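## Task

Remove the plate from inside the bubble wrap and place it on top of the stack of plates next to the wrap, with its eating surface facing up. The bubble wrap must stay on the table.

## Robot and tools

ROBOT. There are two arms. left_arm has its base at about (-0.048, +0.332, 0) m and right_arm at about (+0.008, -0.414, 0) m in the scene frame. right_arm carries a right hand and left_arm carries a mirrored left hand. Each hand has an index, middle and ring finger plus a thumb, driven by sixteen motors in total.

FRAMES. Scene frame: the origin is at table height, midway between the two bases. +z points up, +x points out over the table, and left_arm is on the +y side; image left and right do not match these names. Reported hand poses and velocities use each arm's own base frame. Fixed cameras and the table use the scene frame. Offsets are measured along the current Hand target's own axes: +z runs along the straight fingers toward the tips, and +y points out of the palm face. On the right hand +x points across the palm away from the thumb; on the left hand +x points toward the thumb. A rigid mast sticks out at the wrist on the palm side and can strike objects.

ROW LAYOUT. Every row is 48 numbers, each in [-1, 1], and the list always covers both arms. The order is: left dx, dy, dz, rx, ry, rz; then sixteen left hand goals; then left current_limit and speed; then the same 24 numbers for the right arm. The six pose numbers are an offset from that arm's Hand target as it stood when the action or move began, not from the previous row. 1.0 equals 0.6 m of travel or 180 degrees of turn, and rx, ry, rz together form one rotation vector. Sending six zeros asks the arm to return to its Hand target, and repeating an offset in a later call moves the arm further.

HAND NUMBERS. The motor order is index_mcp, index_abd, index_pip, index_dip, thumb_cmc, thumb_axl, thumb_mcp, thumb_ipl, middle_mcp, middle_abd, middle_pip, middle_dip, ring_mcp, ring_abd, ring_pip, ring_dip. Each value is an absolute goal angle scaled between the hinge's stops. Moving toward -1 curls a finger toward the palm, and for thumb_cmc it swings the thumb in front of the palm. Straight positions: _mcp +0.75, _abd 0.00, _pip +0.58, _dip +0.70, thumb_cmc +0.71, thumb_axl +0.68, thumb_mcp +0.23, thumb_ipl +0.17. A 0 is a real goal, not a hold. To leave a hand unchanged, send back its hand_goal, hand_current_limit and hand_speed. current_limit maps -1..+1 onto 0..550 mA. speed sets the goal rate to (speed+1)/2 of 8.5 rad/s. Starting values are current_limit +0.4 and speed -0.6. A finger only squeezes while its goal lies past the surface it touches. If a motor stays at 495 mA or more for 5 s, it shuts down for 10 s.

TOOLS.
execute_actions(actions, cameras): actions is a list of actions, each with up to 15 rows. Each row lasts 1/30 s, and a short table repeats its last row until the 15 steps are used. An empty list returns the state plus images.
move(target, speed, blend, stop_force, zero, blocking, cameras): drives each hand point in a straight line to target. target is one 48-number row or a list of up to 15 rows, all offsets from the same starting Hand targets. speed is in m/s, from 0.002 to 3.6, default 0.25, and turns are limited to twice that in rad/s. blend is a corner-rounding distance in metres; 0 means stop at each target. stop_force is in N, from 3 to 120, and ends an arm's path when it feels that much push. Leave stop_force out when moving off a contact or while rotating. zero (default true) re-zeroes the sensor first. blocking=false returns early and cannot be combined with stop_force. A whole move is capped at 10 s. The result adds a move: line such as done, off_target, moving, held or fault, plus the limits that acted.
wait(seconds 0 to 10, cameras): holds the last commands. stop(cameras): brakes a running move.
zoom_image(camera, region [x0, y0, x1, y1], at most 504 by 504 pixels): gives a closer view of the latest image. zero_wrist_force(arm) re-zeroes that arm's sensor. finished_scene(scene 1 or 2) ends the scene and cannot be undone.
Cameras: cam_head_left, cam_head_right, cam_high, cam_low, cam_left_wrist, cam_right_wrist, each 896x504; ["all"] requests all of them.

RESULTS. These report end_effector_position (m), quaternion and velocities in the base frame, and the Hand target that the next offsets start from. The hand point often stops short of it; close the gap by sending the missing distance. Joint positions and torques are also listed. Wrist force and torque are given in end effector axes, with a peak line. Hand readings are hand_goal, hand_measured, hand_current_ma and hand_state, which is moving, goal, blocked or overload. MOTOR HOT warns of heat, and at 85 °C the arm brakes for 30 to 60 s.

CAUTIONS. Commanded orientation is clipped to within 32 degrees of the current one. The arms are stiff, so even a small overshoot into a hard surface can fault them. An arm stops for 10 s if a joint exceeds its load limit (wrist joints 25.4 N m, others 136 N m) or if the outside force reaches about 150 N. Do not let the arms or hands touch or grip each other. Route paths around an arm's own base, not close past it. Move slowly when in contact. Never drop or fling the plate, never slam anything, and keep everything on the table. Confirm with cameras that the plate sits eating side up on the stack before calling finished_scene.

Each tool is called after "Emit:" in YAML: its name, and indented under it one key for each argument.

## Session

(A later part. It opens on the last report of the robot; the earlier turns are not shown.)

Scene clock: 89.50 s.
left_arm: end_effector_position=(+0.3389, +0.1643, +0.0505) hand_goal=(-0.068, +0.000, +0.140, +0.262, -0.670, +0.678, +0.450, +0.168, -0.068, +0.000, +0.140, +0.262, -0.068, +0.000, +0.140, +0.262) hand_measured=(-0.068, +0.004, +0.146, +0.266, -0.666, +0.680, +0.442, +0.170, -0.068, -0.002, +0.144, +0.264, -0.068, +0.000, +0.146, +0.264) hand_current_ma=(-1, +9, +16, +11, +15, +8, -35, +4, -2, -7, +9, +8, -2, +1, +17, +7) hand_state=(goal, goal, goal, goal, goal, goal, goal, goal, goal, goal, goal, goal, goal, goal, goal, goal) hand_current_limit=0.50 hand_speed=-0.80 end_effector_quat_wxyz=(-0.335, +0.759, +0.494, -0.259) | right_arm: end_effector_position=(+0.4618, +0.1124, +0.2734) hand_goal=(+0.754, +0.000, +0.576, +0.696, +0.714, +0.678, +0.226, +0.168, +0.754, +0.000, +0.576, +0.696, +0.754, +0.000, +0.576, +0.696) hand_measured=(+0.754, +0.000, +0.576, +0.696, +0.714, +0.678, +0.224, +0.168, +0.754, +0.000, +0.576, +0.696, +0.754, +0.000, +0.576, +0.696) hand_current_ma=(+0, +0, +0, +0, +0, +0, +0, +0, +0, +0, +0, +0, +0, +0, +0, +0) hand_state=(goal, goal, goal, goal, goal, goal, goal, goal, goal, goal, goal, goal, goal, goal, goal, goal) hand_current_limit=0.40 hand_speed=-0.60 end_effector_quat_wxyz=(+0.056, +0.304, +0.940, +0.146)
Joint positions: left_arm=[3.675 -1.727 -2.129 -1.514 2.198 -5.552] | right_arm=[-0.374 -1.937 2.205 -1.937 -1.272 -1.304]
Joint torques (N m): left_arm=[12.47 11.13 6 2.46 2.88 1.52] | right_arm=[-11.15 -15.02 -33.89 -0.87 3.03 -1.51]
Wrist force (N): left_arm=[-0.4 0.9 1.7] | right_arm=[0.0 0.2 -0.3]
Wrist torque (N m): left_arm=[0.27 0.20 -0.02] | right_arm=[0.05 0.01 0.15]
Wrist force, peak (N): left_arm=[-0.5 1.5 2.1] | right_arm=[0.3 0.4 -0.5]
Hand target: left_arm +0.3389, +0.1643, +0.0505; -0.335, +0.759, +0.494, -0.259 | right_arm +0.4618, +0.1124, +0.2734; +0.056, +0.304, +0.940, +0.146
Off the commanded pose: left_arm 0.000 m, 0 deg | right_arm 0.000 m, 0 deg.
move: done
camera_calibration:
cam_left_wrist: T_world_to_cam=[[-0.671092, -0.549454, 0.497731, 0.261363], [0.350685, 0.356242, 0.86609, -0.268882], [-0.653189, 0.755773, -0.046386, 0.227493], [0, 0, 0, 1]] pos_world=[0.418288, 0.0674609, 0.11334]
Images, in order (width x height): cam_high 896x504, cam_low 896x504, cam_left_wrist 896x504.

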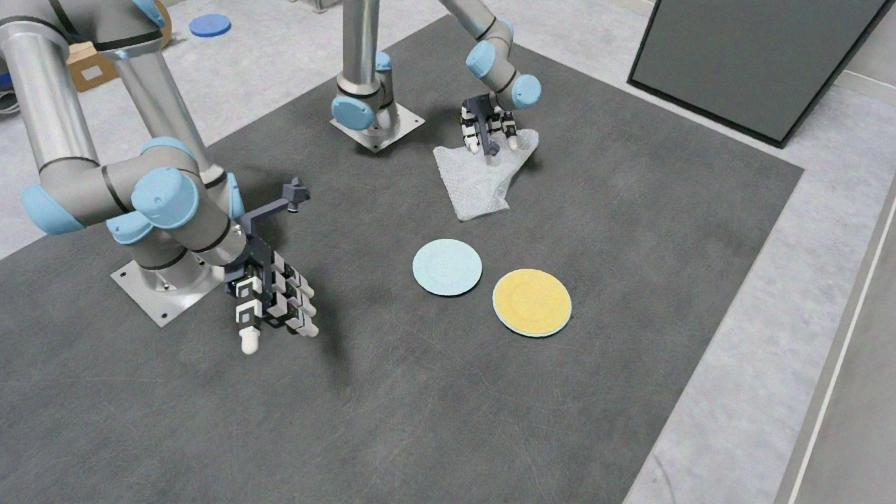

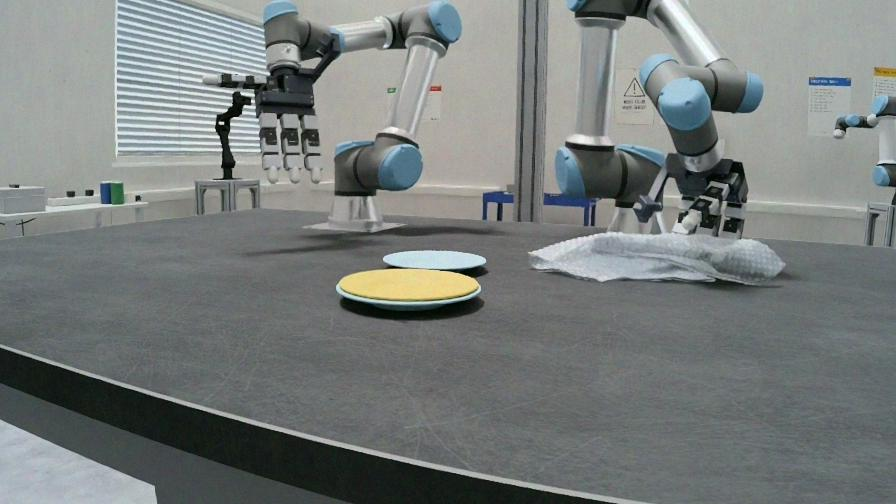

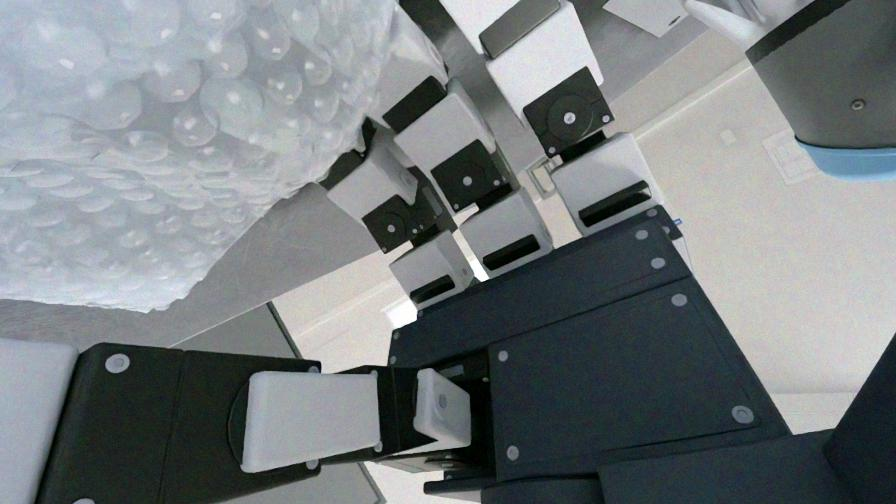

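Emit:
execute_actions:
  actions: []

Scene clock: 89.90 s.
left_arm: end_effector_position=(+0.3389, +0.1643, +0.0505) hand_goal=(-0.068, +0.000, +0.140, +0.262, -0.670, +0.678, +0.450, +0.168, -0.068, +0.000, +0.140, +0.262, -0.068, +0.000, +0.140, +0.262) hand_measured=(-0.068, +0.004, +0.146, +0.266, -0.666, +0.680, +0.442, +0.170, -0.068, -0.002, +0.144, +0.264, -0.068, +0.000, +0.146, +0.264) hand_current_ma=(-1, +9, +16, +11, +15, +8, -35, +4, -2, -7, +9, +8, -2, +1, +17, +7) hand_state=(goal, goal, goal, goal, goal, goal, goal, goal, goal, goal, goal, goal, goal, goal, goal, goal) hand_current_limit=0.50 hand_speed=-0.80 end_effector_quat_wxyz=(-0.335, +0.759, +0.494, -0.259) | right_arm: end_effector_position=(+0.4618, +0.1124, +0.2734) hand_goal=(+0.754, +0.000, +0.576, +0.696, +0.714, +0.678, +0.226, +0.168, +0.754, +0.000, +0.576, +0.696, +0.754, +0.000, +0.576, +0.696) hand_measured=(+0.754, +0.000, +0.576, +0.696, +0.714, +0.678, +0.224, +0.168, +0.754, +0.000, +0.576, +0.696, +0.754, +0.000, +0.576, +0.696) hand_current_ma=(+0, +0, +0, +0, +0, +0, +0, +0, +0, +0, +0, +0, +0, +0, +0, +0) hand_state=(goal, goal, goal, goal, goal, goal, goal, goal, goal, goal, goal, goal, goal, goal, goal, goal) hand_current_limit=0.40 hand_speed=-0.60 end_effector_quat_wxyz=(+0.056, +0.304, +0.940, +0.146)
Joint positions: left_arm=[3.675 -1.727 -2.129 -1.514 2.198 -5.552] | right_arm=[-0.374 -1.937 2.205 -1.937 -1.272 -1.304]
Joint velocities: within noise
Joint torques (N m): left_arm=[12.65 11.22 6.34 2.41 2.75 1.51] | right_arm=[-10.73 -15.48 -35.19 -1.03 3.18 -1.72]
Wrist force (N): left_arm=[-0.1 1.5 1.9] | right_arm=[0.1 0.3 -0.3]
Wrist torque (N m): left_arm=[0.34 0.17 -0.02] | right_arm=[0.07 0.00 0.15]
Wrist force, peak (N): left_arm=[-0.2 1.2 2.2] | right_arm=[0.3 0.4 -0.1]
Hand target: left_arm +0.3389, +0.1643, +0.0505; -0.335, +0.759, +0.494, -0.259 | right_arm +0.4618, +0.1124, +0.2734; +0.056, +0.304, +0.940, +0.146
Off the commanded pose: left_arm 0.000 m, 0 deg | right_arm 0.000 m, 0 deg.
camera_calibration:
cam_left_wrist: T_world_to_cam=[[-0.671092, -0.549454, 0.497731, 0.261363], [0.350685, 0.356242, 0.86609, -0.268882], [-0.653189, 0.755773, -0.046386, 0.227493], [0, 0, 0, 1]] pos_world=[0.418288, 0.0674609, 0.11334]
cam_right_wrist: T_world_to_cam=[[0.978934, 0.0483226, 0.198375, -0.484295], [-0.0687099, -0.836954, 0.542943, -0.071582], [0.192267, -0.545136, -0.816002, 0.319349], [0, 0, 0, 1]] pos_world=[0.407774, 0.13758, 0.395526]

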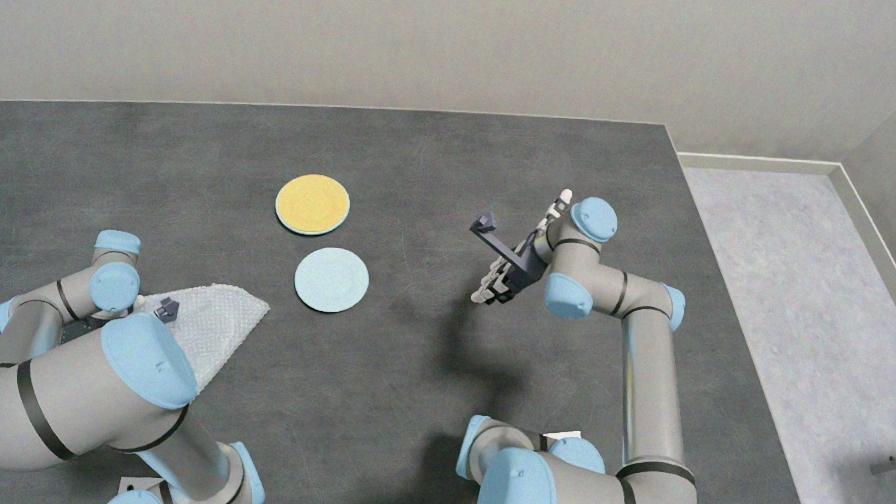

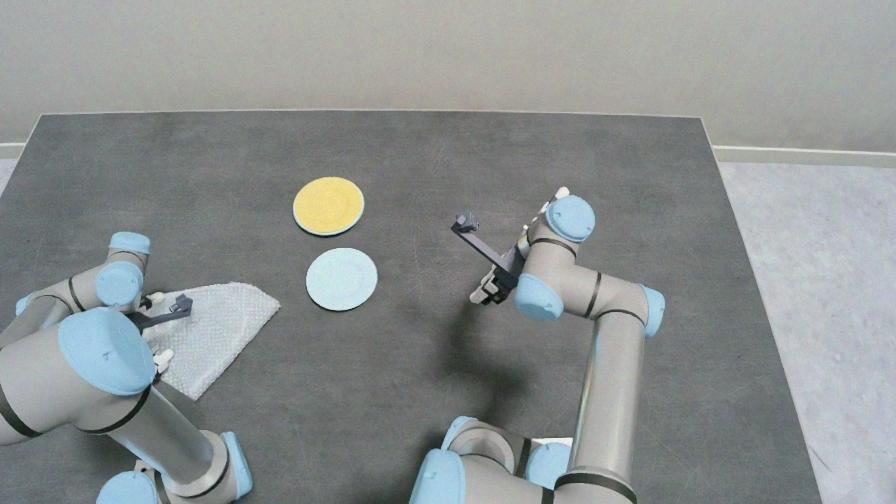

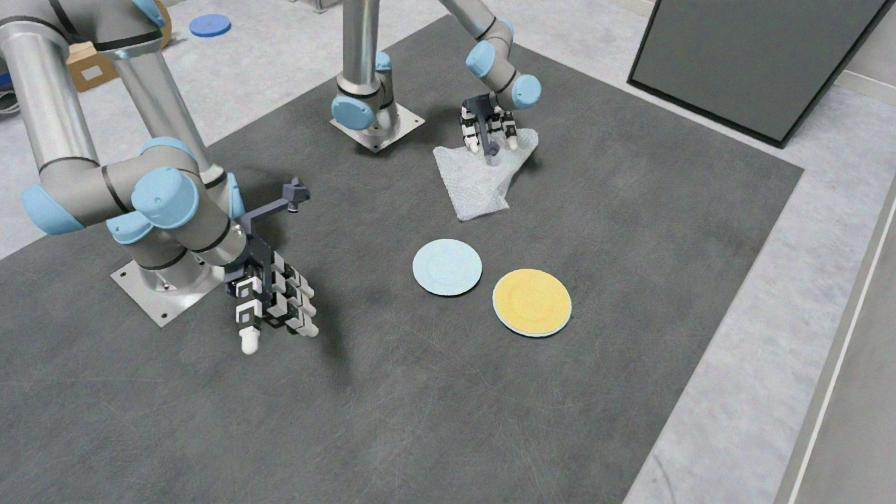

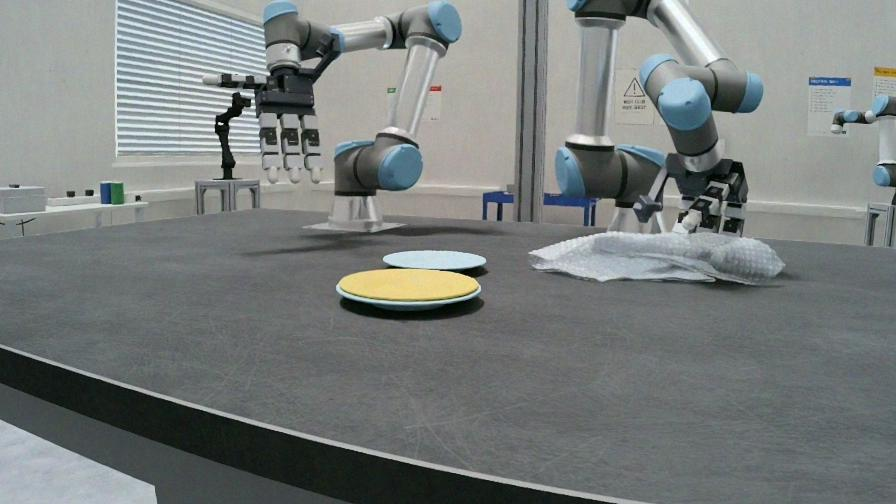

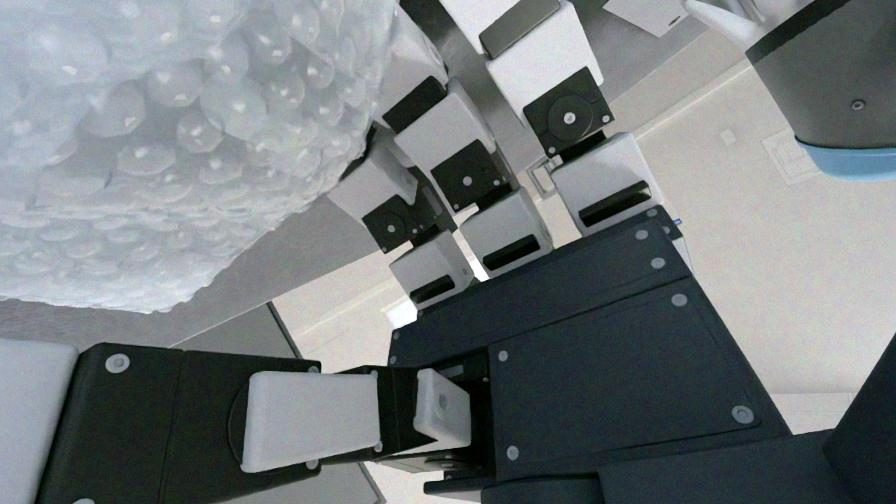

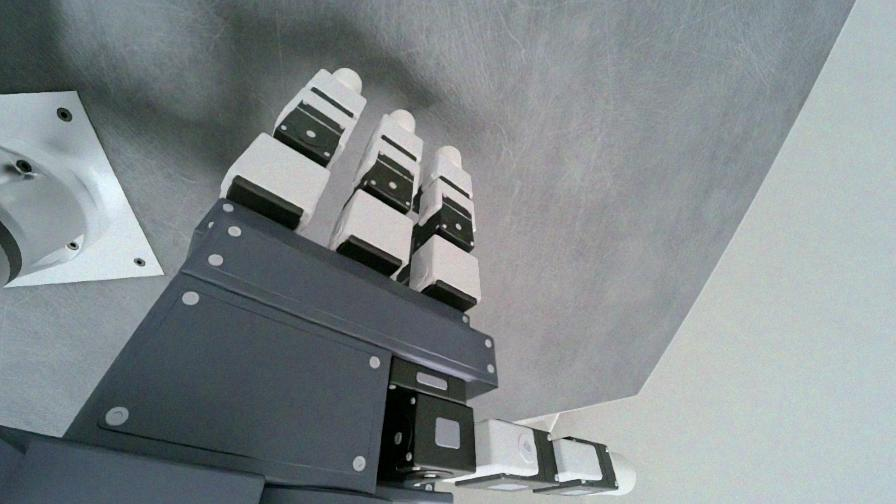

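Emit:
move:
  target:
    - [-0.001,-0.079,0.085,0,0,0,-0.0685,0,0.139,0.261,-0.671,0.678,0.45,0.1676,-0.0685,0,0.139,0.261,-0.0685,0,0.139,0.261,0.5,-0.8,0,0,0,0,0,0,0.754,0,0.576,0.696,0.714,0.678,0.226,0.168,0.754,0,0.576,0.696,0.754,0,0.576,0.696,0.4,-0.6]
    - [-0.019,-0.295,-0.095,0,0,0,-0.0685,0,0.139,0.261,-0.671,0.678,0.45,0.1676,-0.0685,0,0.139,0.261,-0.0685,0,0.139,0.261,0.5,-0.8,0,0,0,0,0,0,0.754,0,0.576,0.696,0.714,0.678,0.226,0.168,0.754,0,0.576,0.696,0.754,0,0.576,0.696,0.4,-0.6]
  speed: 0.2
  blend: 0.01
  cameras: ["cam_head_right","cam_low"]

Scene clock: 94.13 s.
left_arm: end_effector_position=(+0.2740, +0.1902, +0.2232) hand_goal=(-0.068, +0.000, +0.140, +0.262, -0.670, +0.678, +0.450, +0.168, -0.068, +0.000, +0.140, +0.262, -0.068, +0.000, +0.140, +0.262) hand_measured=(-0.068, +0.004, +0.144, +0.266, -0.666, +0.680, +0.442, +0.170, -0.068, -0.002, +0.144, +0.264, -0.068, +0.000, +0.146, +0.264) hand_current_ma=(+0, +8, +15, +11, +13, +8, -33, +4, +0, -7, +9, +8, +0, +1, +16, +7) hand_state=(goal, goal, goal, goal, goal, goal, goal, goal, goal, goal, goal, goal, goal, goal, goal, goal) hand_current_limit=0.50 hand_speed=-0.80 end_effector_quat_wxyz=(-0.335, +0.759, +0.494, -0.259) | right_arm: end_effector_position=(+0.4618, +0.1124, +0.2734) hand_goal=(+0.754, +0.000, +0.576, +0.696, +0.714, +0.678, +0.226, +0.168, +0.754, +0.000, +0.576, +0.696, +0.754, +0.000, +0.576, +0.696) hand_measured=(+0.754, +0.000, +0.576, +0.696, +0.714, +0.678, +0.224, +0.168, +0.754, +0.000, +0.576, +0.696, +0.754, +0.000, +0.576, +0.696) hand_current_ma=(+0, +0, +0, +0, +0, +0, +0, +0, +0, +0, +0, +0, +0, +0, +0, +0) hand_state=(goal, goal, goal, goal, goal, goal, goal, goal, goal, goal, goal, goal, goal, goal, goal, goal) hand_current_limit=0.40 hand_speed=-0.60 end_effector_quat_wxyz=(+0.056, +0.304, +0.940, +0.146)
Joint positions: left_arm=[3.816 -1.376 -1.995 -1.908 2.279 -5.405] | right_arm=[-0.374 -1.937 2.205 -1.937 -1.272 -1.304]
Joint torques (N m): left_arm=[-14.16 26.45 32.79 0.12 -1.63 -1.8] | right_arm=[-10.06 -14.42 -34.71 -0.84 3.31 -1.45]
Wrist force (N): left_arm=[-0.7 1.0 2.0] | right_arm=[0.2 0.2 -0.2]
Wrist torque (N m): left_arm=[0.27 0.25 0.17] | right_arm=[0.05 -0.02 0.16]
Wrist force, peak (N): left_arm=[-0.4 1.3 3.5] | right_arm=[0.2 0.5 -0.4]
Hand target: left_arm +0.2740, +0.1902, +0.2232; -0.335, +0.759, +0.494, -0.259 | right_arm +0.4618, +0.1124, +0.2734; +0.056, +0.304, +0.940, +0.146
Off the commanded pose: left_arm 0.000 m, 0 deg | right_arm 0.000 m, 0 deg.
move: done
Images, in order (width x height): cam_head_right 896x504, cam_low 896x504.

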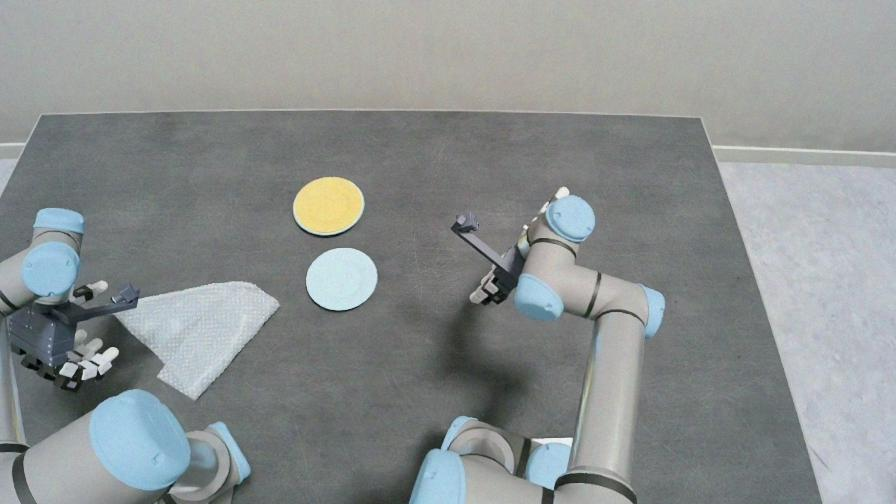

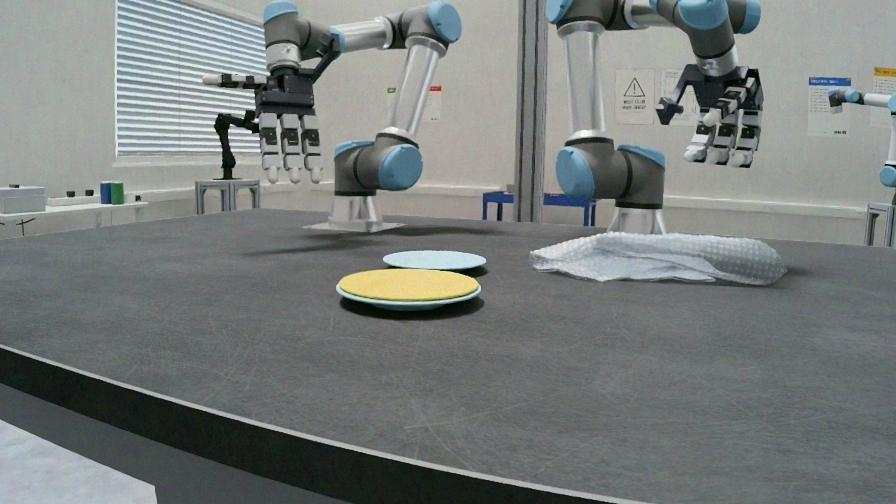

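Emit:
move:
  target: [-0.490,0.297,-0.308,-0.278,0,0,-0.205,0,0.285,0.696,-0.671,0.678,0.0,0.49,-0.205,0,0.285,0.696,-0.205,0,0.285,0.696,0.5,-0.5,0,0,0,0,0,0,0.754,0,0.576,0.696,0.714,0.678,0.226,0.168,0.754,0,0.576,0.696,0.754,0,0.576,0.696,0.4,-0.6]
  speed: 0.35
  cameras: ["cam_head_right","cam_low","cam_left_wrist"]

Scene clock: 96.73 s.
left_arm: end_effector_position=(+0.3992, -0.1794, +0.2236) hand_goal=(-0.204, +0.000, +0.286, +0.696, -0.670, +0.678, +0.000, +0.490, -0.204, +0.000, +0.286, +0.696, -0.204, +0.000, +0.286, +0.696) hand_measured=(-0.196, +0.002, +0.286, +0.694, -0.668, +0.680, -0.002, +0.486, -0.196, -0.002, +0.286, +0.694, -0.194, +0.000, +0.286, +0.694) hand_current_ma=(+32, +7, +0, -7, +8, +8, -6, -17, +31, -6, -1, -7, +33, +1, +0, -6) hand_state=(goal, goal, goal, goal, goal, goal, goal, goal, goal, goal, goal, goal, goal, goal, goal, goal) hand_current_limit=0.50 hand_speed=-0.50 end_effector_quat_wxyz=(+0.017, +0.830, +0.557, -0.026) | right_arm: end_effector_position=(+0.4618, +0.1124, +0.2734) hand_goal=(+0.754, +0.000, +0.576, +0.696, +0.714, +0.678, +0.226, +0.168, +0.754, +0.000, +0.576, +0.696, +0.754, +0.000, +0.576, +0.696) hand_measured=(+0.754, +0.000, +0.576, +0.696, +0.714, +0.678, +0.224, +0.168, +0.754, +0.000, +0.576, +0.696, +0.754, +0.000, +0.576, +0.696) hand_current_ma=(+0, +0, +0, +0, +0, +0, +0, +0, +0, +0, +0, +0, +0, +0, +0, +0) hand_state=(goal, goal, goal, goal, goal, goal, goal, goal, goal, goal, goal, goal, goal, goal, goal, goal) hand_current_limit=0.40 hand_speed=-0.60 end_effector_quat_wxyz=(+0.056, +0.304, +0.940, +0.146)
Joint positions: left_arm=[3.075 -1.208 -2.201 -1.324 1.512 -5.961] | right_arm=[-0.374 -1.937 2.205 -1.937 -1.272 -1.304]
Joint torques (N m): left_arm=[-13.64 -5.7 10.98 4.46 2.35 -2.02] | right_arm=[-10.91 -15.2 -34.32 -0.92 3.04 -1.68]
Wrist force (N): left_arm=[-0.5 0.7 0.5] | right_arm=[0.1 0.3 -0.3]
Wrist torque (N m): left_arm=[0.33 0.12 0.06] | right_arm=[0.07 -0.01 0.16]
Wrist force, peak (N): left_arm=[0.4 0.8 2.5] | right_arm=[0.5 0.3 -0.2]
Hand target: left_arm +0.3993, -0.1795, +0.2236; +0.017, +0.830, +0.557, -0.026 | right_arm +0.4618, +0.1124, +0.2734; +0.056, +0.304, +0.940, +0.146
Off the commanded pose: left_arm 0.000 m, 0 deg | right_arm 0.000 m, 0 deg.
move: done
camera_calibration:
cam_left_wrist: T_world_to_cam=[[-0.864272, -0.502551, 0.0218426, 0.218764], [-0.349679, 0.631449, 0.692095, 0.0504103], [-0.361605, 0.590521, -0.721476, 0.539621], [0, 0, 0, 1]] pos_world=[0.401829, -0.240549, 0.349656]
Images, in order (width x height): cam_head_right 896x504, cam_low 896x504, cam_left_wrist 896x504.

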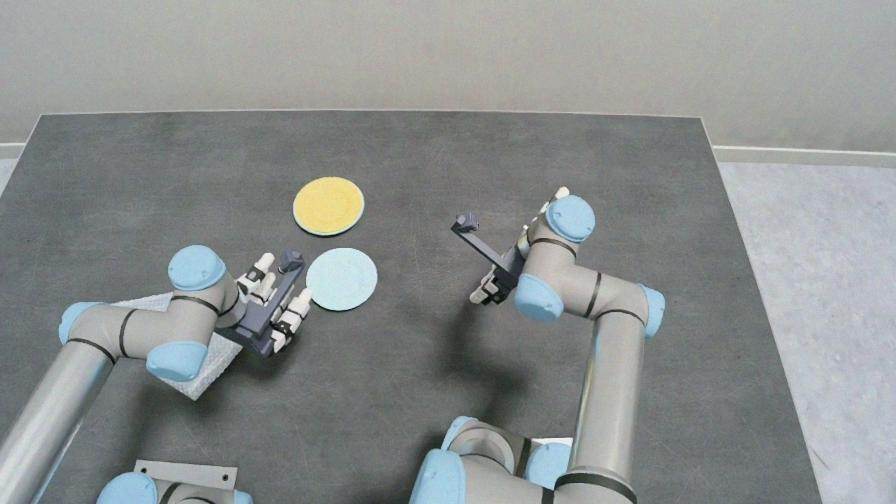

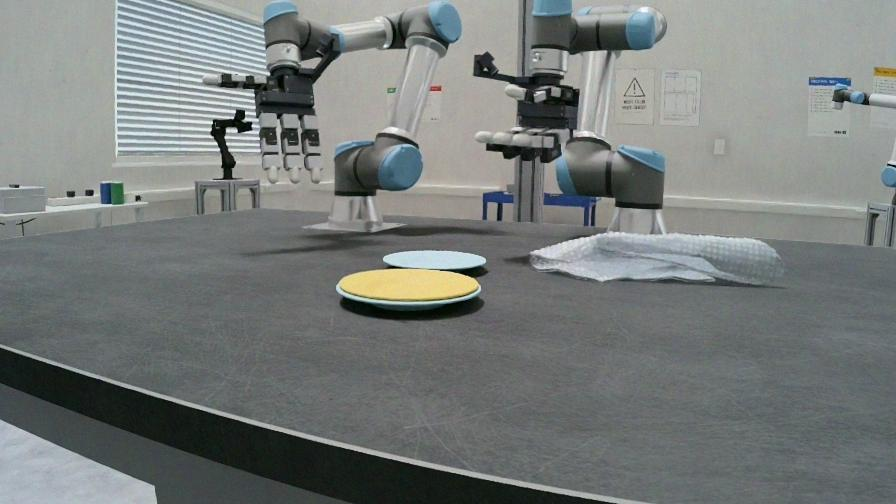

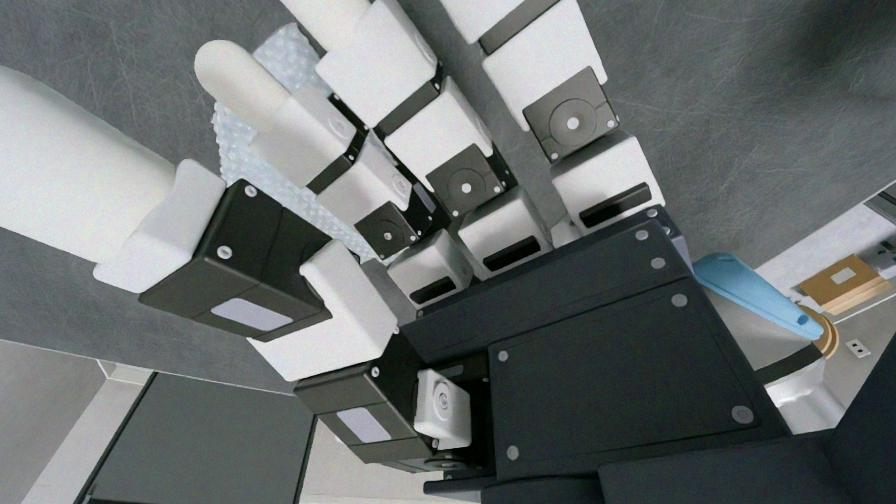

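Emit:
zoom_image:
  camera: "cam_head_right"
  region: [160, 200, 400, 380]

Emit:
zoom_image:
  camera: "cam_low"
  region: [330, 60, 630, 320]

Scaled by 2.100 from the camera's 896x504 image, which has a finer 1280x720 frame.

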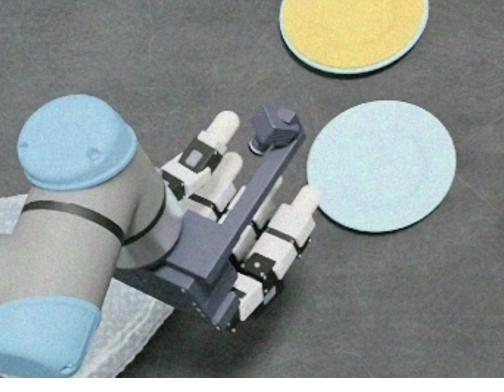

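Scaled by 1.680 from the camera's 896x504 image, which has a finer 1280x720 frame.

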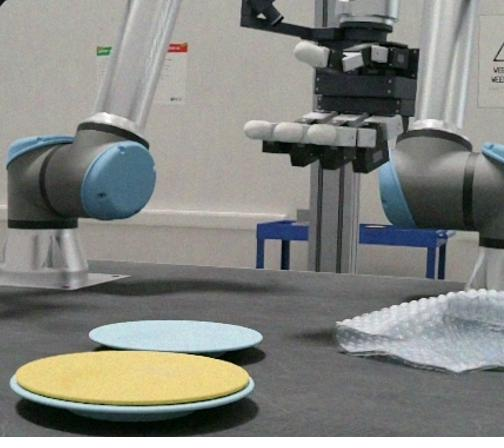

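Emit:
move:
  target: [-0.018,0.032,0.208,0,0.0139,0,-0.205,0,0.285,0.696,-0.671,0.678,0.0,0.49,-0.205,0,0.285,0.696,-0.205,0,0.285,0.696,0.5,-0.5,0.1745,0.442,0.332,0,0,0,0.616,0,0.358,0.551,0.714,0.678,0.226,0.168,-0.0685,0,-0.299,0.116,-0.0685,0,-0.299,0.116,0.4,-0.4]
  speed: 0.25
  cameras: ["cam_head_right","cam_head_left","cam_low","cam_right_wrist"]

Scene clock: 100.50 s.
left_arm: end_effector_position=(+0.4099, -0.2039, +0.0998) hand_goal=(-0.204, +0.000, +0.286, +0.696, -0.670, +0.678, +0.000, +0.490, -0.204, +0.000, +0.286, +0.696, -0.204, +0.000, +0.286, +0.696) hand_measured=(-0.196, +0.002, +0.286, +0.694, -0.668, +0.680, -0.002, +0.486, -0.196, -0.002, +0.286, +0.694, -0.194, +0.000, +0.286, +0.694) hand_current_ma=(+32, +7, +0, -7, +8, +8, -7, -17, +31, -6, +0, -7, +33, +1, +0, -6) hand_state=(goal, goal, goal, goal, goal, goal, goal, goal, goal, goal, goal, goal, goal, goal, goal, goal) hand_current_limit=0.50 hand_speed=-0.50 end_effector_quat_wxyz=(+0.005, +0.830, +0.557, -0.008) | right_arm: end_effector_position=(+0.5632, +0.4264, +0.1639) hand_goal=(+0.616, +0.000, +0.358, +0.552, +0.714, +0.678, +0.226, +0.168, -0.068, +0.000, -0.298, +0.116, -0.068, +0.000, -0.298, +0.116) hand_measured=(+0.626, +0.000, +0.362, +0.556, +0.716, +0.678, +0.224, +0.168, -0.050, +0.000, -0.292, +0.120, -0.050, +0.000, -0.292, +0.118) hand_current_ma=(+3, +0, +1, +0, +0, +0, +0, +0, +8, +0, +1, +0, +8, +0, +1, +0) hand_state=(goal, goal, goal, goal, goal, goal, goal, goal, goal, goal, goal, goal, goal, goal, goal, goal) hand_current_limit=0.40 hand_speed=-0.40 end_effector_quat_wxyz=(+0.056, +0.304, +0.940, +0.146)
Joint positions: left_arm=[2.978 -1.46 -2.389 -0.869 1.552 -6.058] | right_arm=[0.371 -1.259 1.912 -2.499 -1.417 -0.552]
Joint torques (N m): left_arm=[-13.88 1.51 7.1 4.44 2.44 -1.82] | right_arm=[10.95 -21.6 -31.67 -4.99 -1.82 1.54]
Wrist force (N): left_arm=[0.1 0.4 0.8] | right_arm=[0.3 0.4 0.1]
Wrist torque (N m): left_arm=[0.26 0.06 0.13] | right_arm=[0.13 -0.07 -0.03]
Wrist force, peak (N): left_arm=[-0.5 0.7 1.4] | right_arm=[0.3 1.3 0.7]
Hand target: left_arm +0.4099, -0.2039, +0.0997; +0.005, +0.830, +0.557, -0.008 | right_arm +0.5632, +0.4265, +0.1638; +0.056, +0.304, +0.940, +0.146
Off the commanded pose: left_arm 0.000 m, 0 deg | right_arm 0.000 m, 0 deg.
move: done
camera_calibration:
cam_right_wrist: T_world_to_cam=[[0.978932, 0.0483046, 0.198392, -0.576986], [-0.0687176, -0.837001, 0.542869, 0.257742], [0.192277, -0.545065, -0.816048, 0.381567], [0, 0, 0, 1]] pos_world=[0.509174, 0.45158, 0.285926]
Images, in order (width x height): cam_head_left 896x504, cam_head_right 896x504, cam_low 896x504, cam_right_wrist 896x504.

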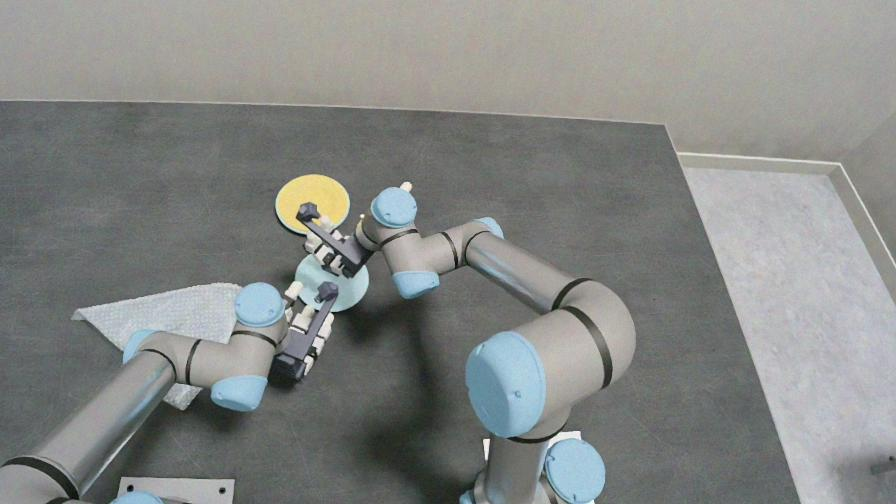

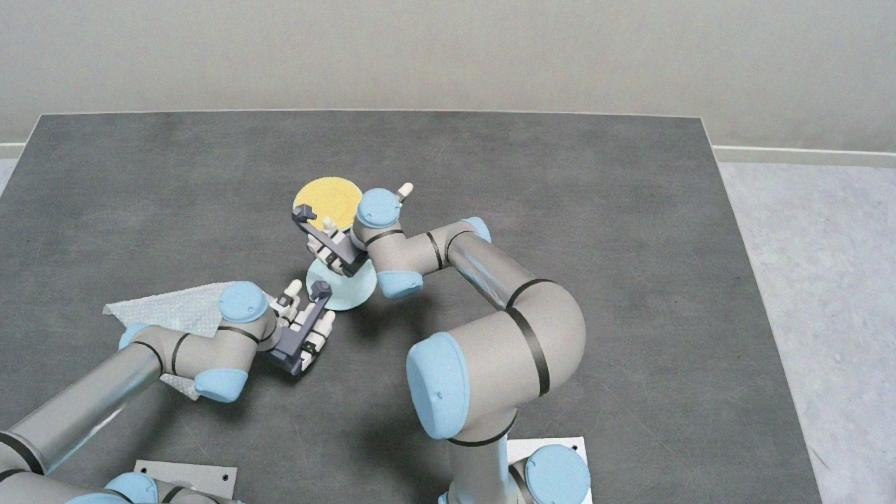

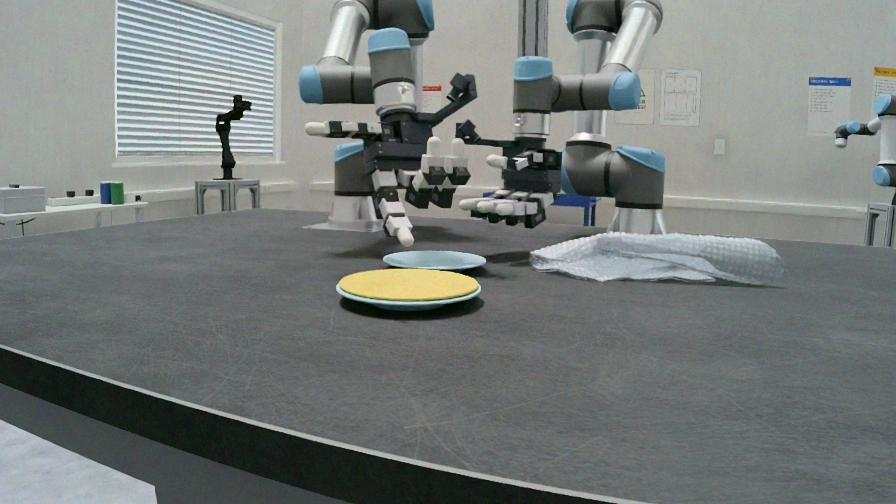

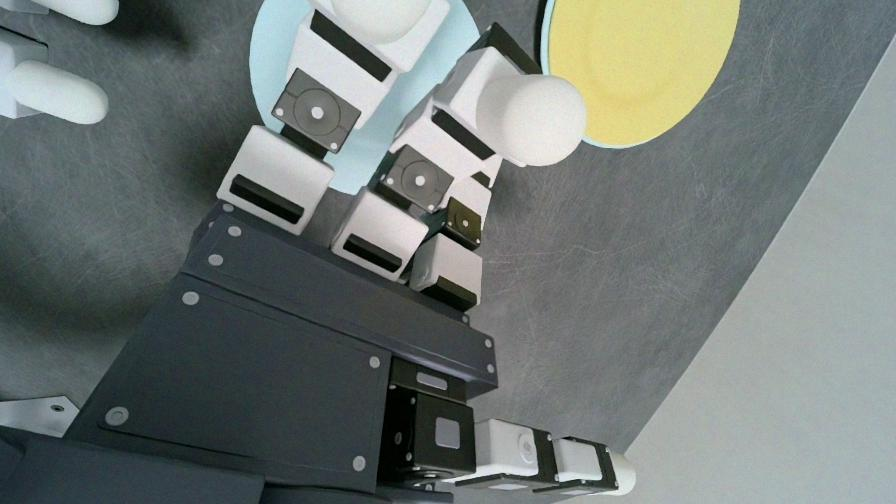

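Emit:
zoom_image:
  camera: "cam_low"
  region: [300, 100, 600, 320]

Emit:
zoom_image:
  camera: "cam_head_right"
  region: [230, 160, 430, 330]

Emit:
zoom_image:
  camera: "cam_head_left"
  region: [230, 160, 430, 330]

Scaled by 1.680 from the camera's 896x504 image, which has a finer 1280x720 frame.

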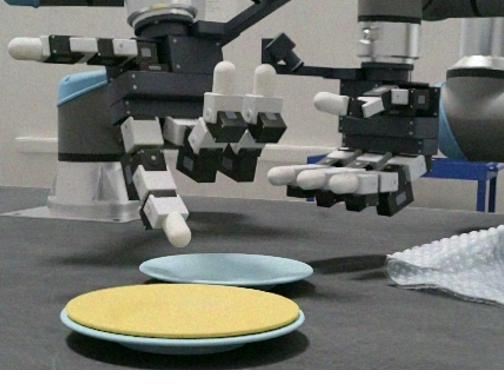

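Scaled by 2.520 from the camera's 896x504 image, which has a finer 1280x720 frame.

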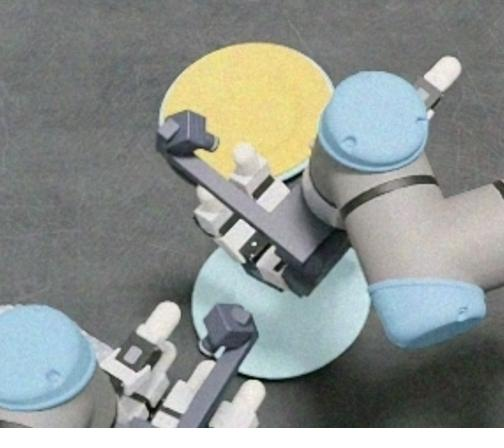

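Scaled by 2.520 from the camera's 896x504 image, which has a finer 1280x720 frame.

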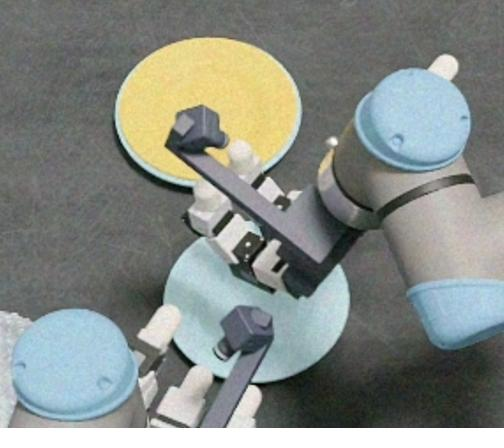

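Emit:
move:
  target: [0.0,0.0,0.1,0,0,0,-0.205,0,0.285,0.696,-0.671,0.678,0.0,0.49,-0.205,0,0.285,0.696,-0.205,0,0.285,0.696,0.5,-0.5,0.004,-0.0225,0.0365,0,0,0,0.616,0,0.358,0.551,0.714,0.678,0.226,0.168,-0.0685,0,-0.299,0.116,-0.0685,0,-0.299,0.116,0.4,-0.4]
  speed: 0.15
  cameras: ["cam_low"]

Emit:
zoom_image:
  camera: "cam_low"
  region: [350, 160, 550, 290]

Scene clock: 103.17 s.
left_arm: end_effector_position=(+0.4094, -0.2050, +0.0398) hand_goal=(-0.204, +0.000, +0.286, +0.696, -0.670, +0.678, +0.000, +0.490, -0.204, +0.000, +0.286, +0.696, -0.204, +0.000, +0.286, +0.696) hand_measured=(-0.212, +0.002, +0.286, +0.694, -0.668, +0.680, -0.002, +0.486, -0.200, -0.002, +0.286, +0.694, -0.194, +0.000, +0.286, +0.694) hand_current_ma=(-27, +7, +0, -7, +8, +8, -7, -17, +11, -6, +0, -7, +33, +1, +0, -6) hand_state=(goal, goal, goal, goal, goal, goal, goal, goal, goal, goal, goal, goal, goal, goal, goal, goal) hand_current_limit=0.50 hand_speed=-0.50 end_effector_quat_wxyz=(+0.005, +0.830, +0.557, -0.008) | right_arm: end_effector_position=(+0.5581, +0.4227, +0.1388) hand_goal=(+0.616, +0.000, +0.358, +0.552, +0.714, +0.678, +0.226, +0.168, -0.068, +0.000, -0.298, +0.116, -0.068, +0.000, -0.298, +0.116) hand_measured=(+0.626, +0.000, +0.362, +0.556, +0.716, +0.678, +0.224, +0.168, -0.050, +0.000, -0.292, +0.120, -0.050, +0.000, -0.292, +0.118) hand_current_ma=(+3, +0, +1, +0, +0, +0, +0, +0, +8, +0, +1, +0, +8, +0, +1, +0) hand_state=(goal, goal, goal, goal, goal, goal, goal, goal, goal, goal, goal, goal, goal, goal, goal, goal) hand_current_limit=0.40 hand_speed=-0.40 end_effector_quat_wxyz=(+0.056, +0.304, +0.940, +0.146)
Joint positions: left_arm=[2.975 -1.618 -2.464 -0.635 1.552 -6.061] | right_arm=[0.368 -1.232 1.955 -2.568 -1.417 -0.555]
Joint torques (N m): left_arm=[-14.69 2.13 2.61 3.99 -0.37 -1.84] | right_arm=[-12.86 -22.16 -7.24 -5.29 2.98 -1.72]
Wrist force (N): left_arm=[-0.5 -1.2 -5.1] | right_arm=[0.0 0.1 0.0]
Wrist torque (N m): left_arm=[0.49 0.19 0.08] | right_arm=[0.10 -0.03 0.14]
Wrist force, peak (N): left_arm=[-0.5 -1.2 -5.1] | right_arm=[0.0 0.5 -0.3]
Hand target: left_arm +0.4095, -0.2049, +0.0397; +0.005, +0.830, +0.557, -0.008 | right_arm +0.5581, +0.4227, +0.1388; +0.056, +0.304, +0.940, +0.146
Off the commanded pose: left_arm 0.000 m, 0 deg | right_arm 0.000 m, 0 deg.
move: done
Images, in order (width x height): cam_low 896x504.

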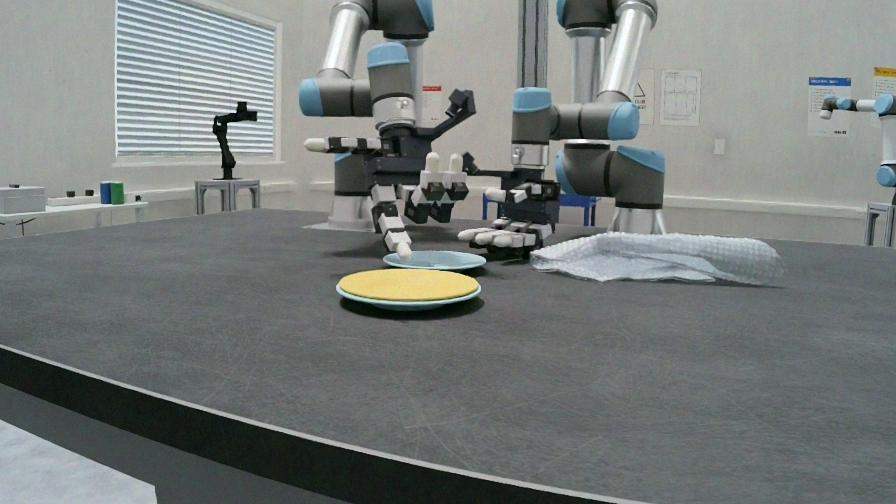

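Scaled by 2.520 from the camera's 896x504 image, which has a finer 1280x720 frame.

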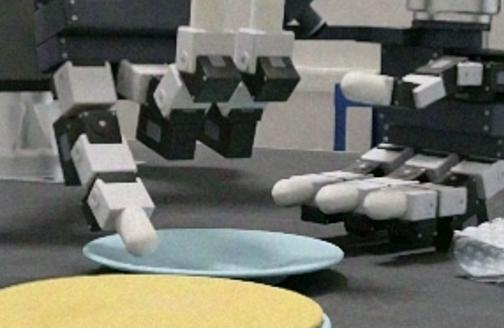

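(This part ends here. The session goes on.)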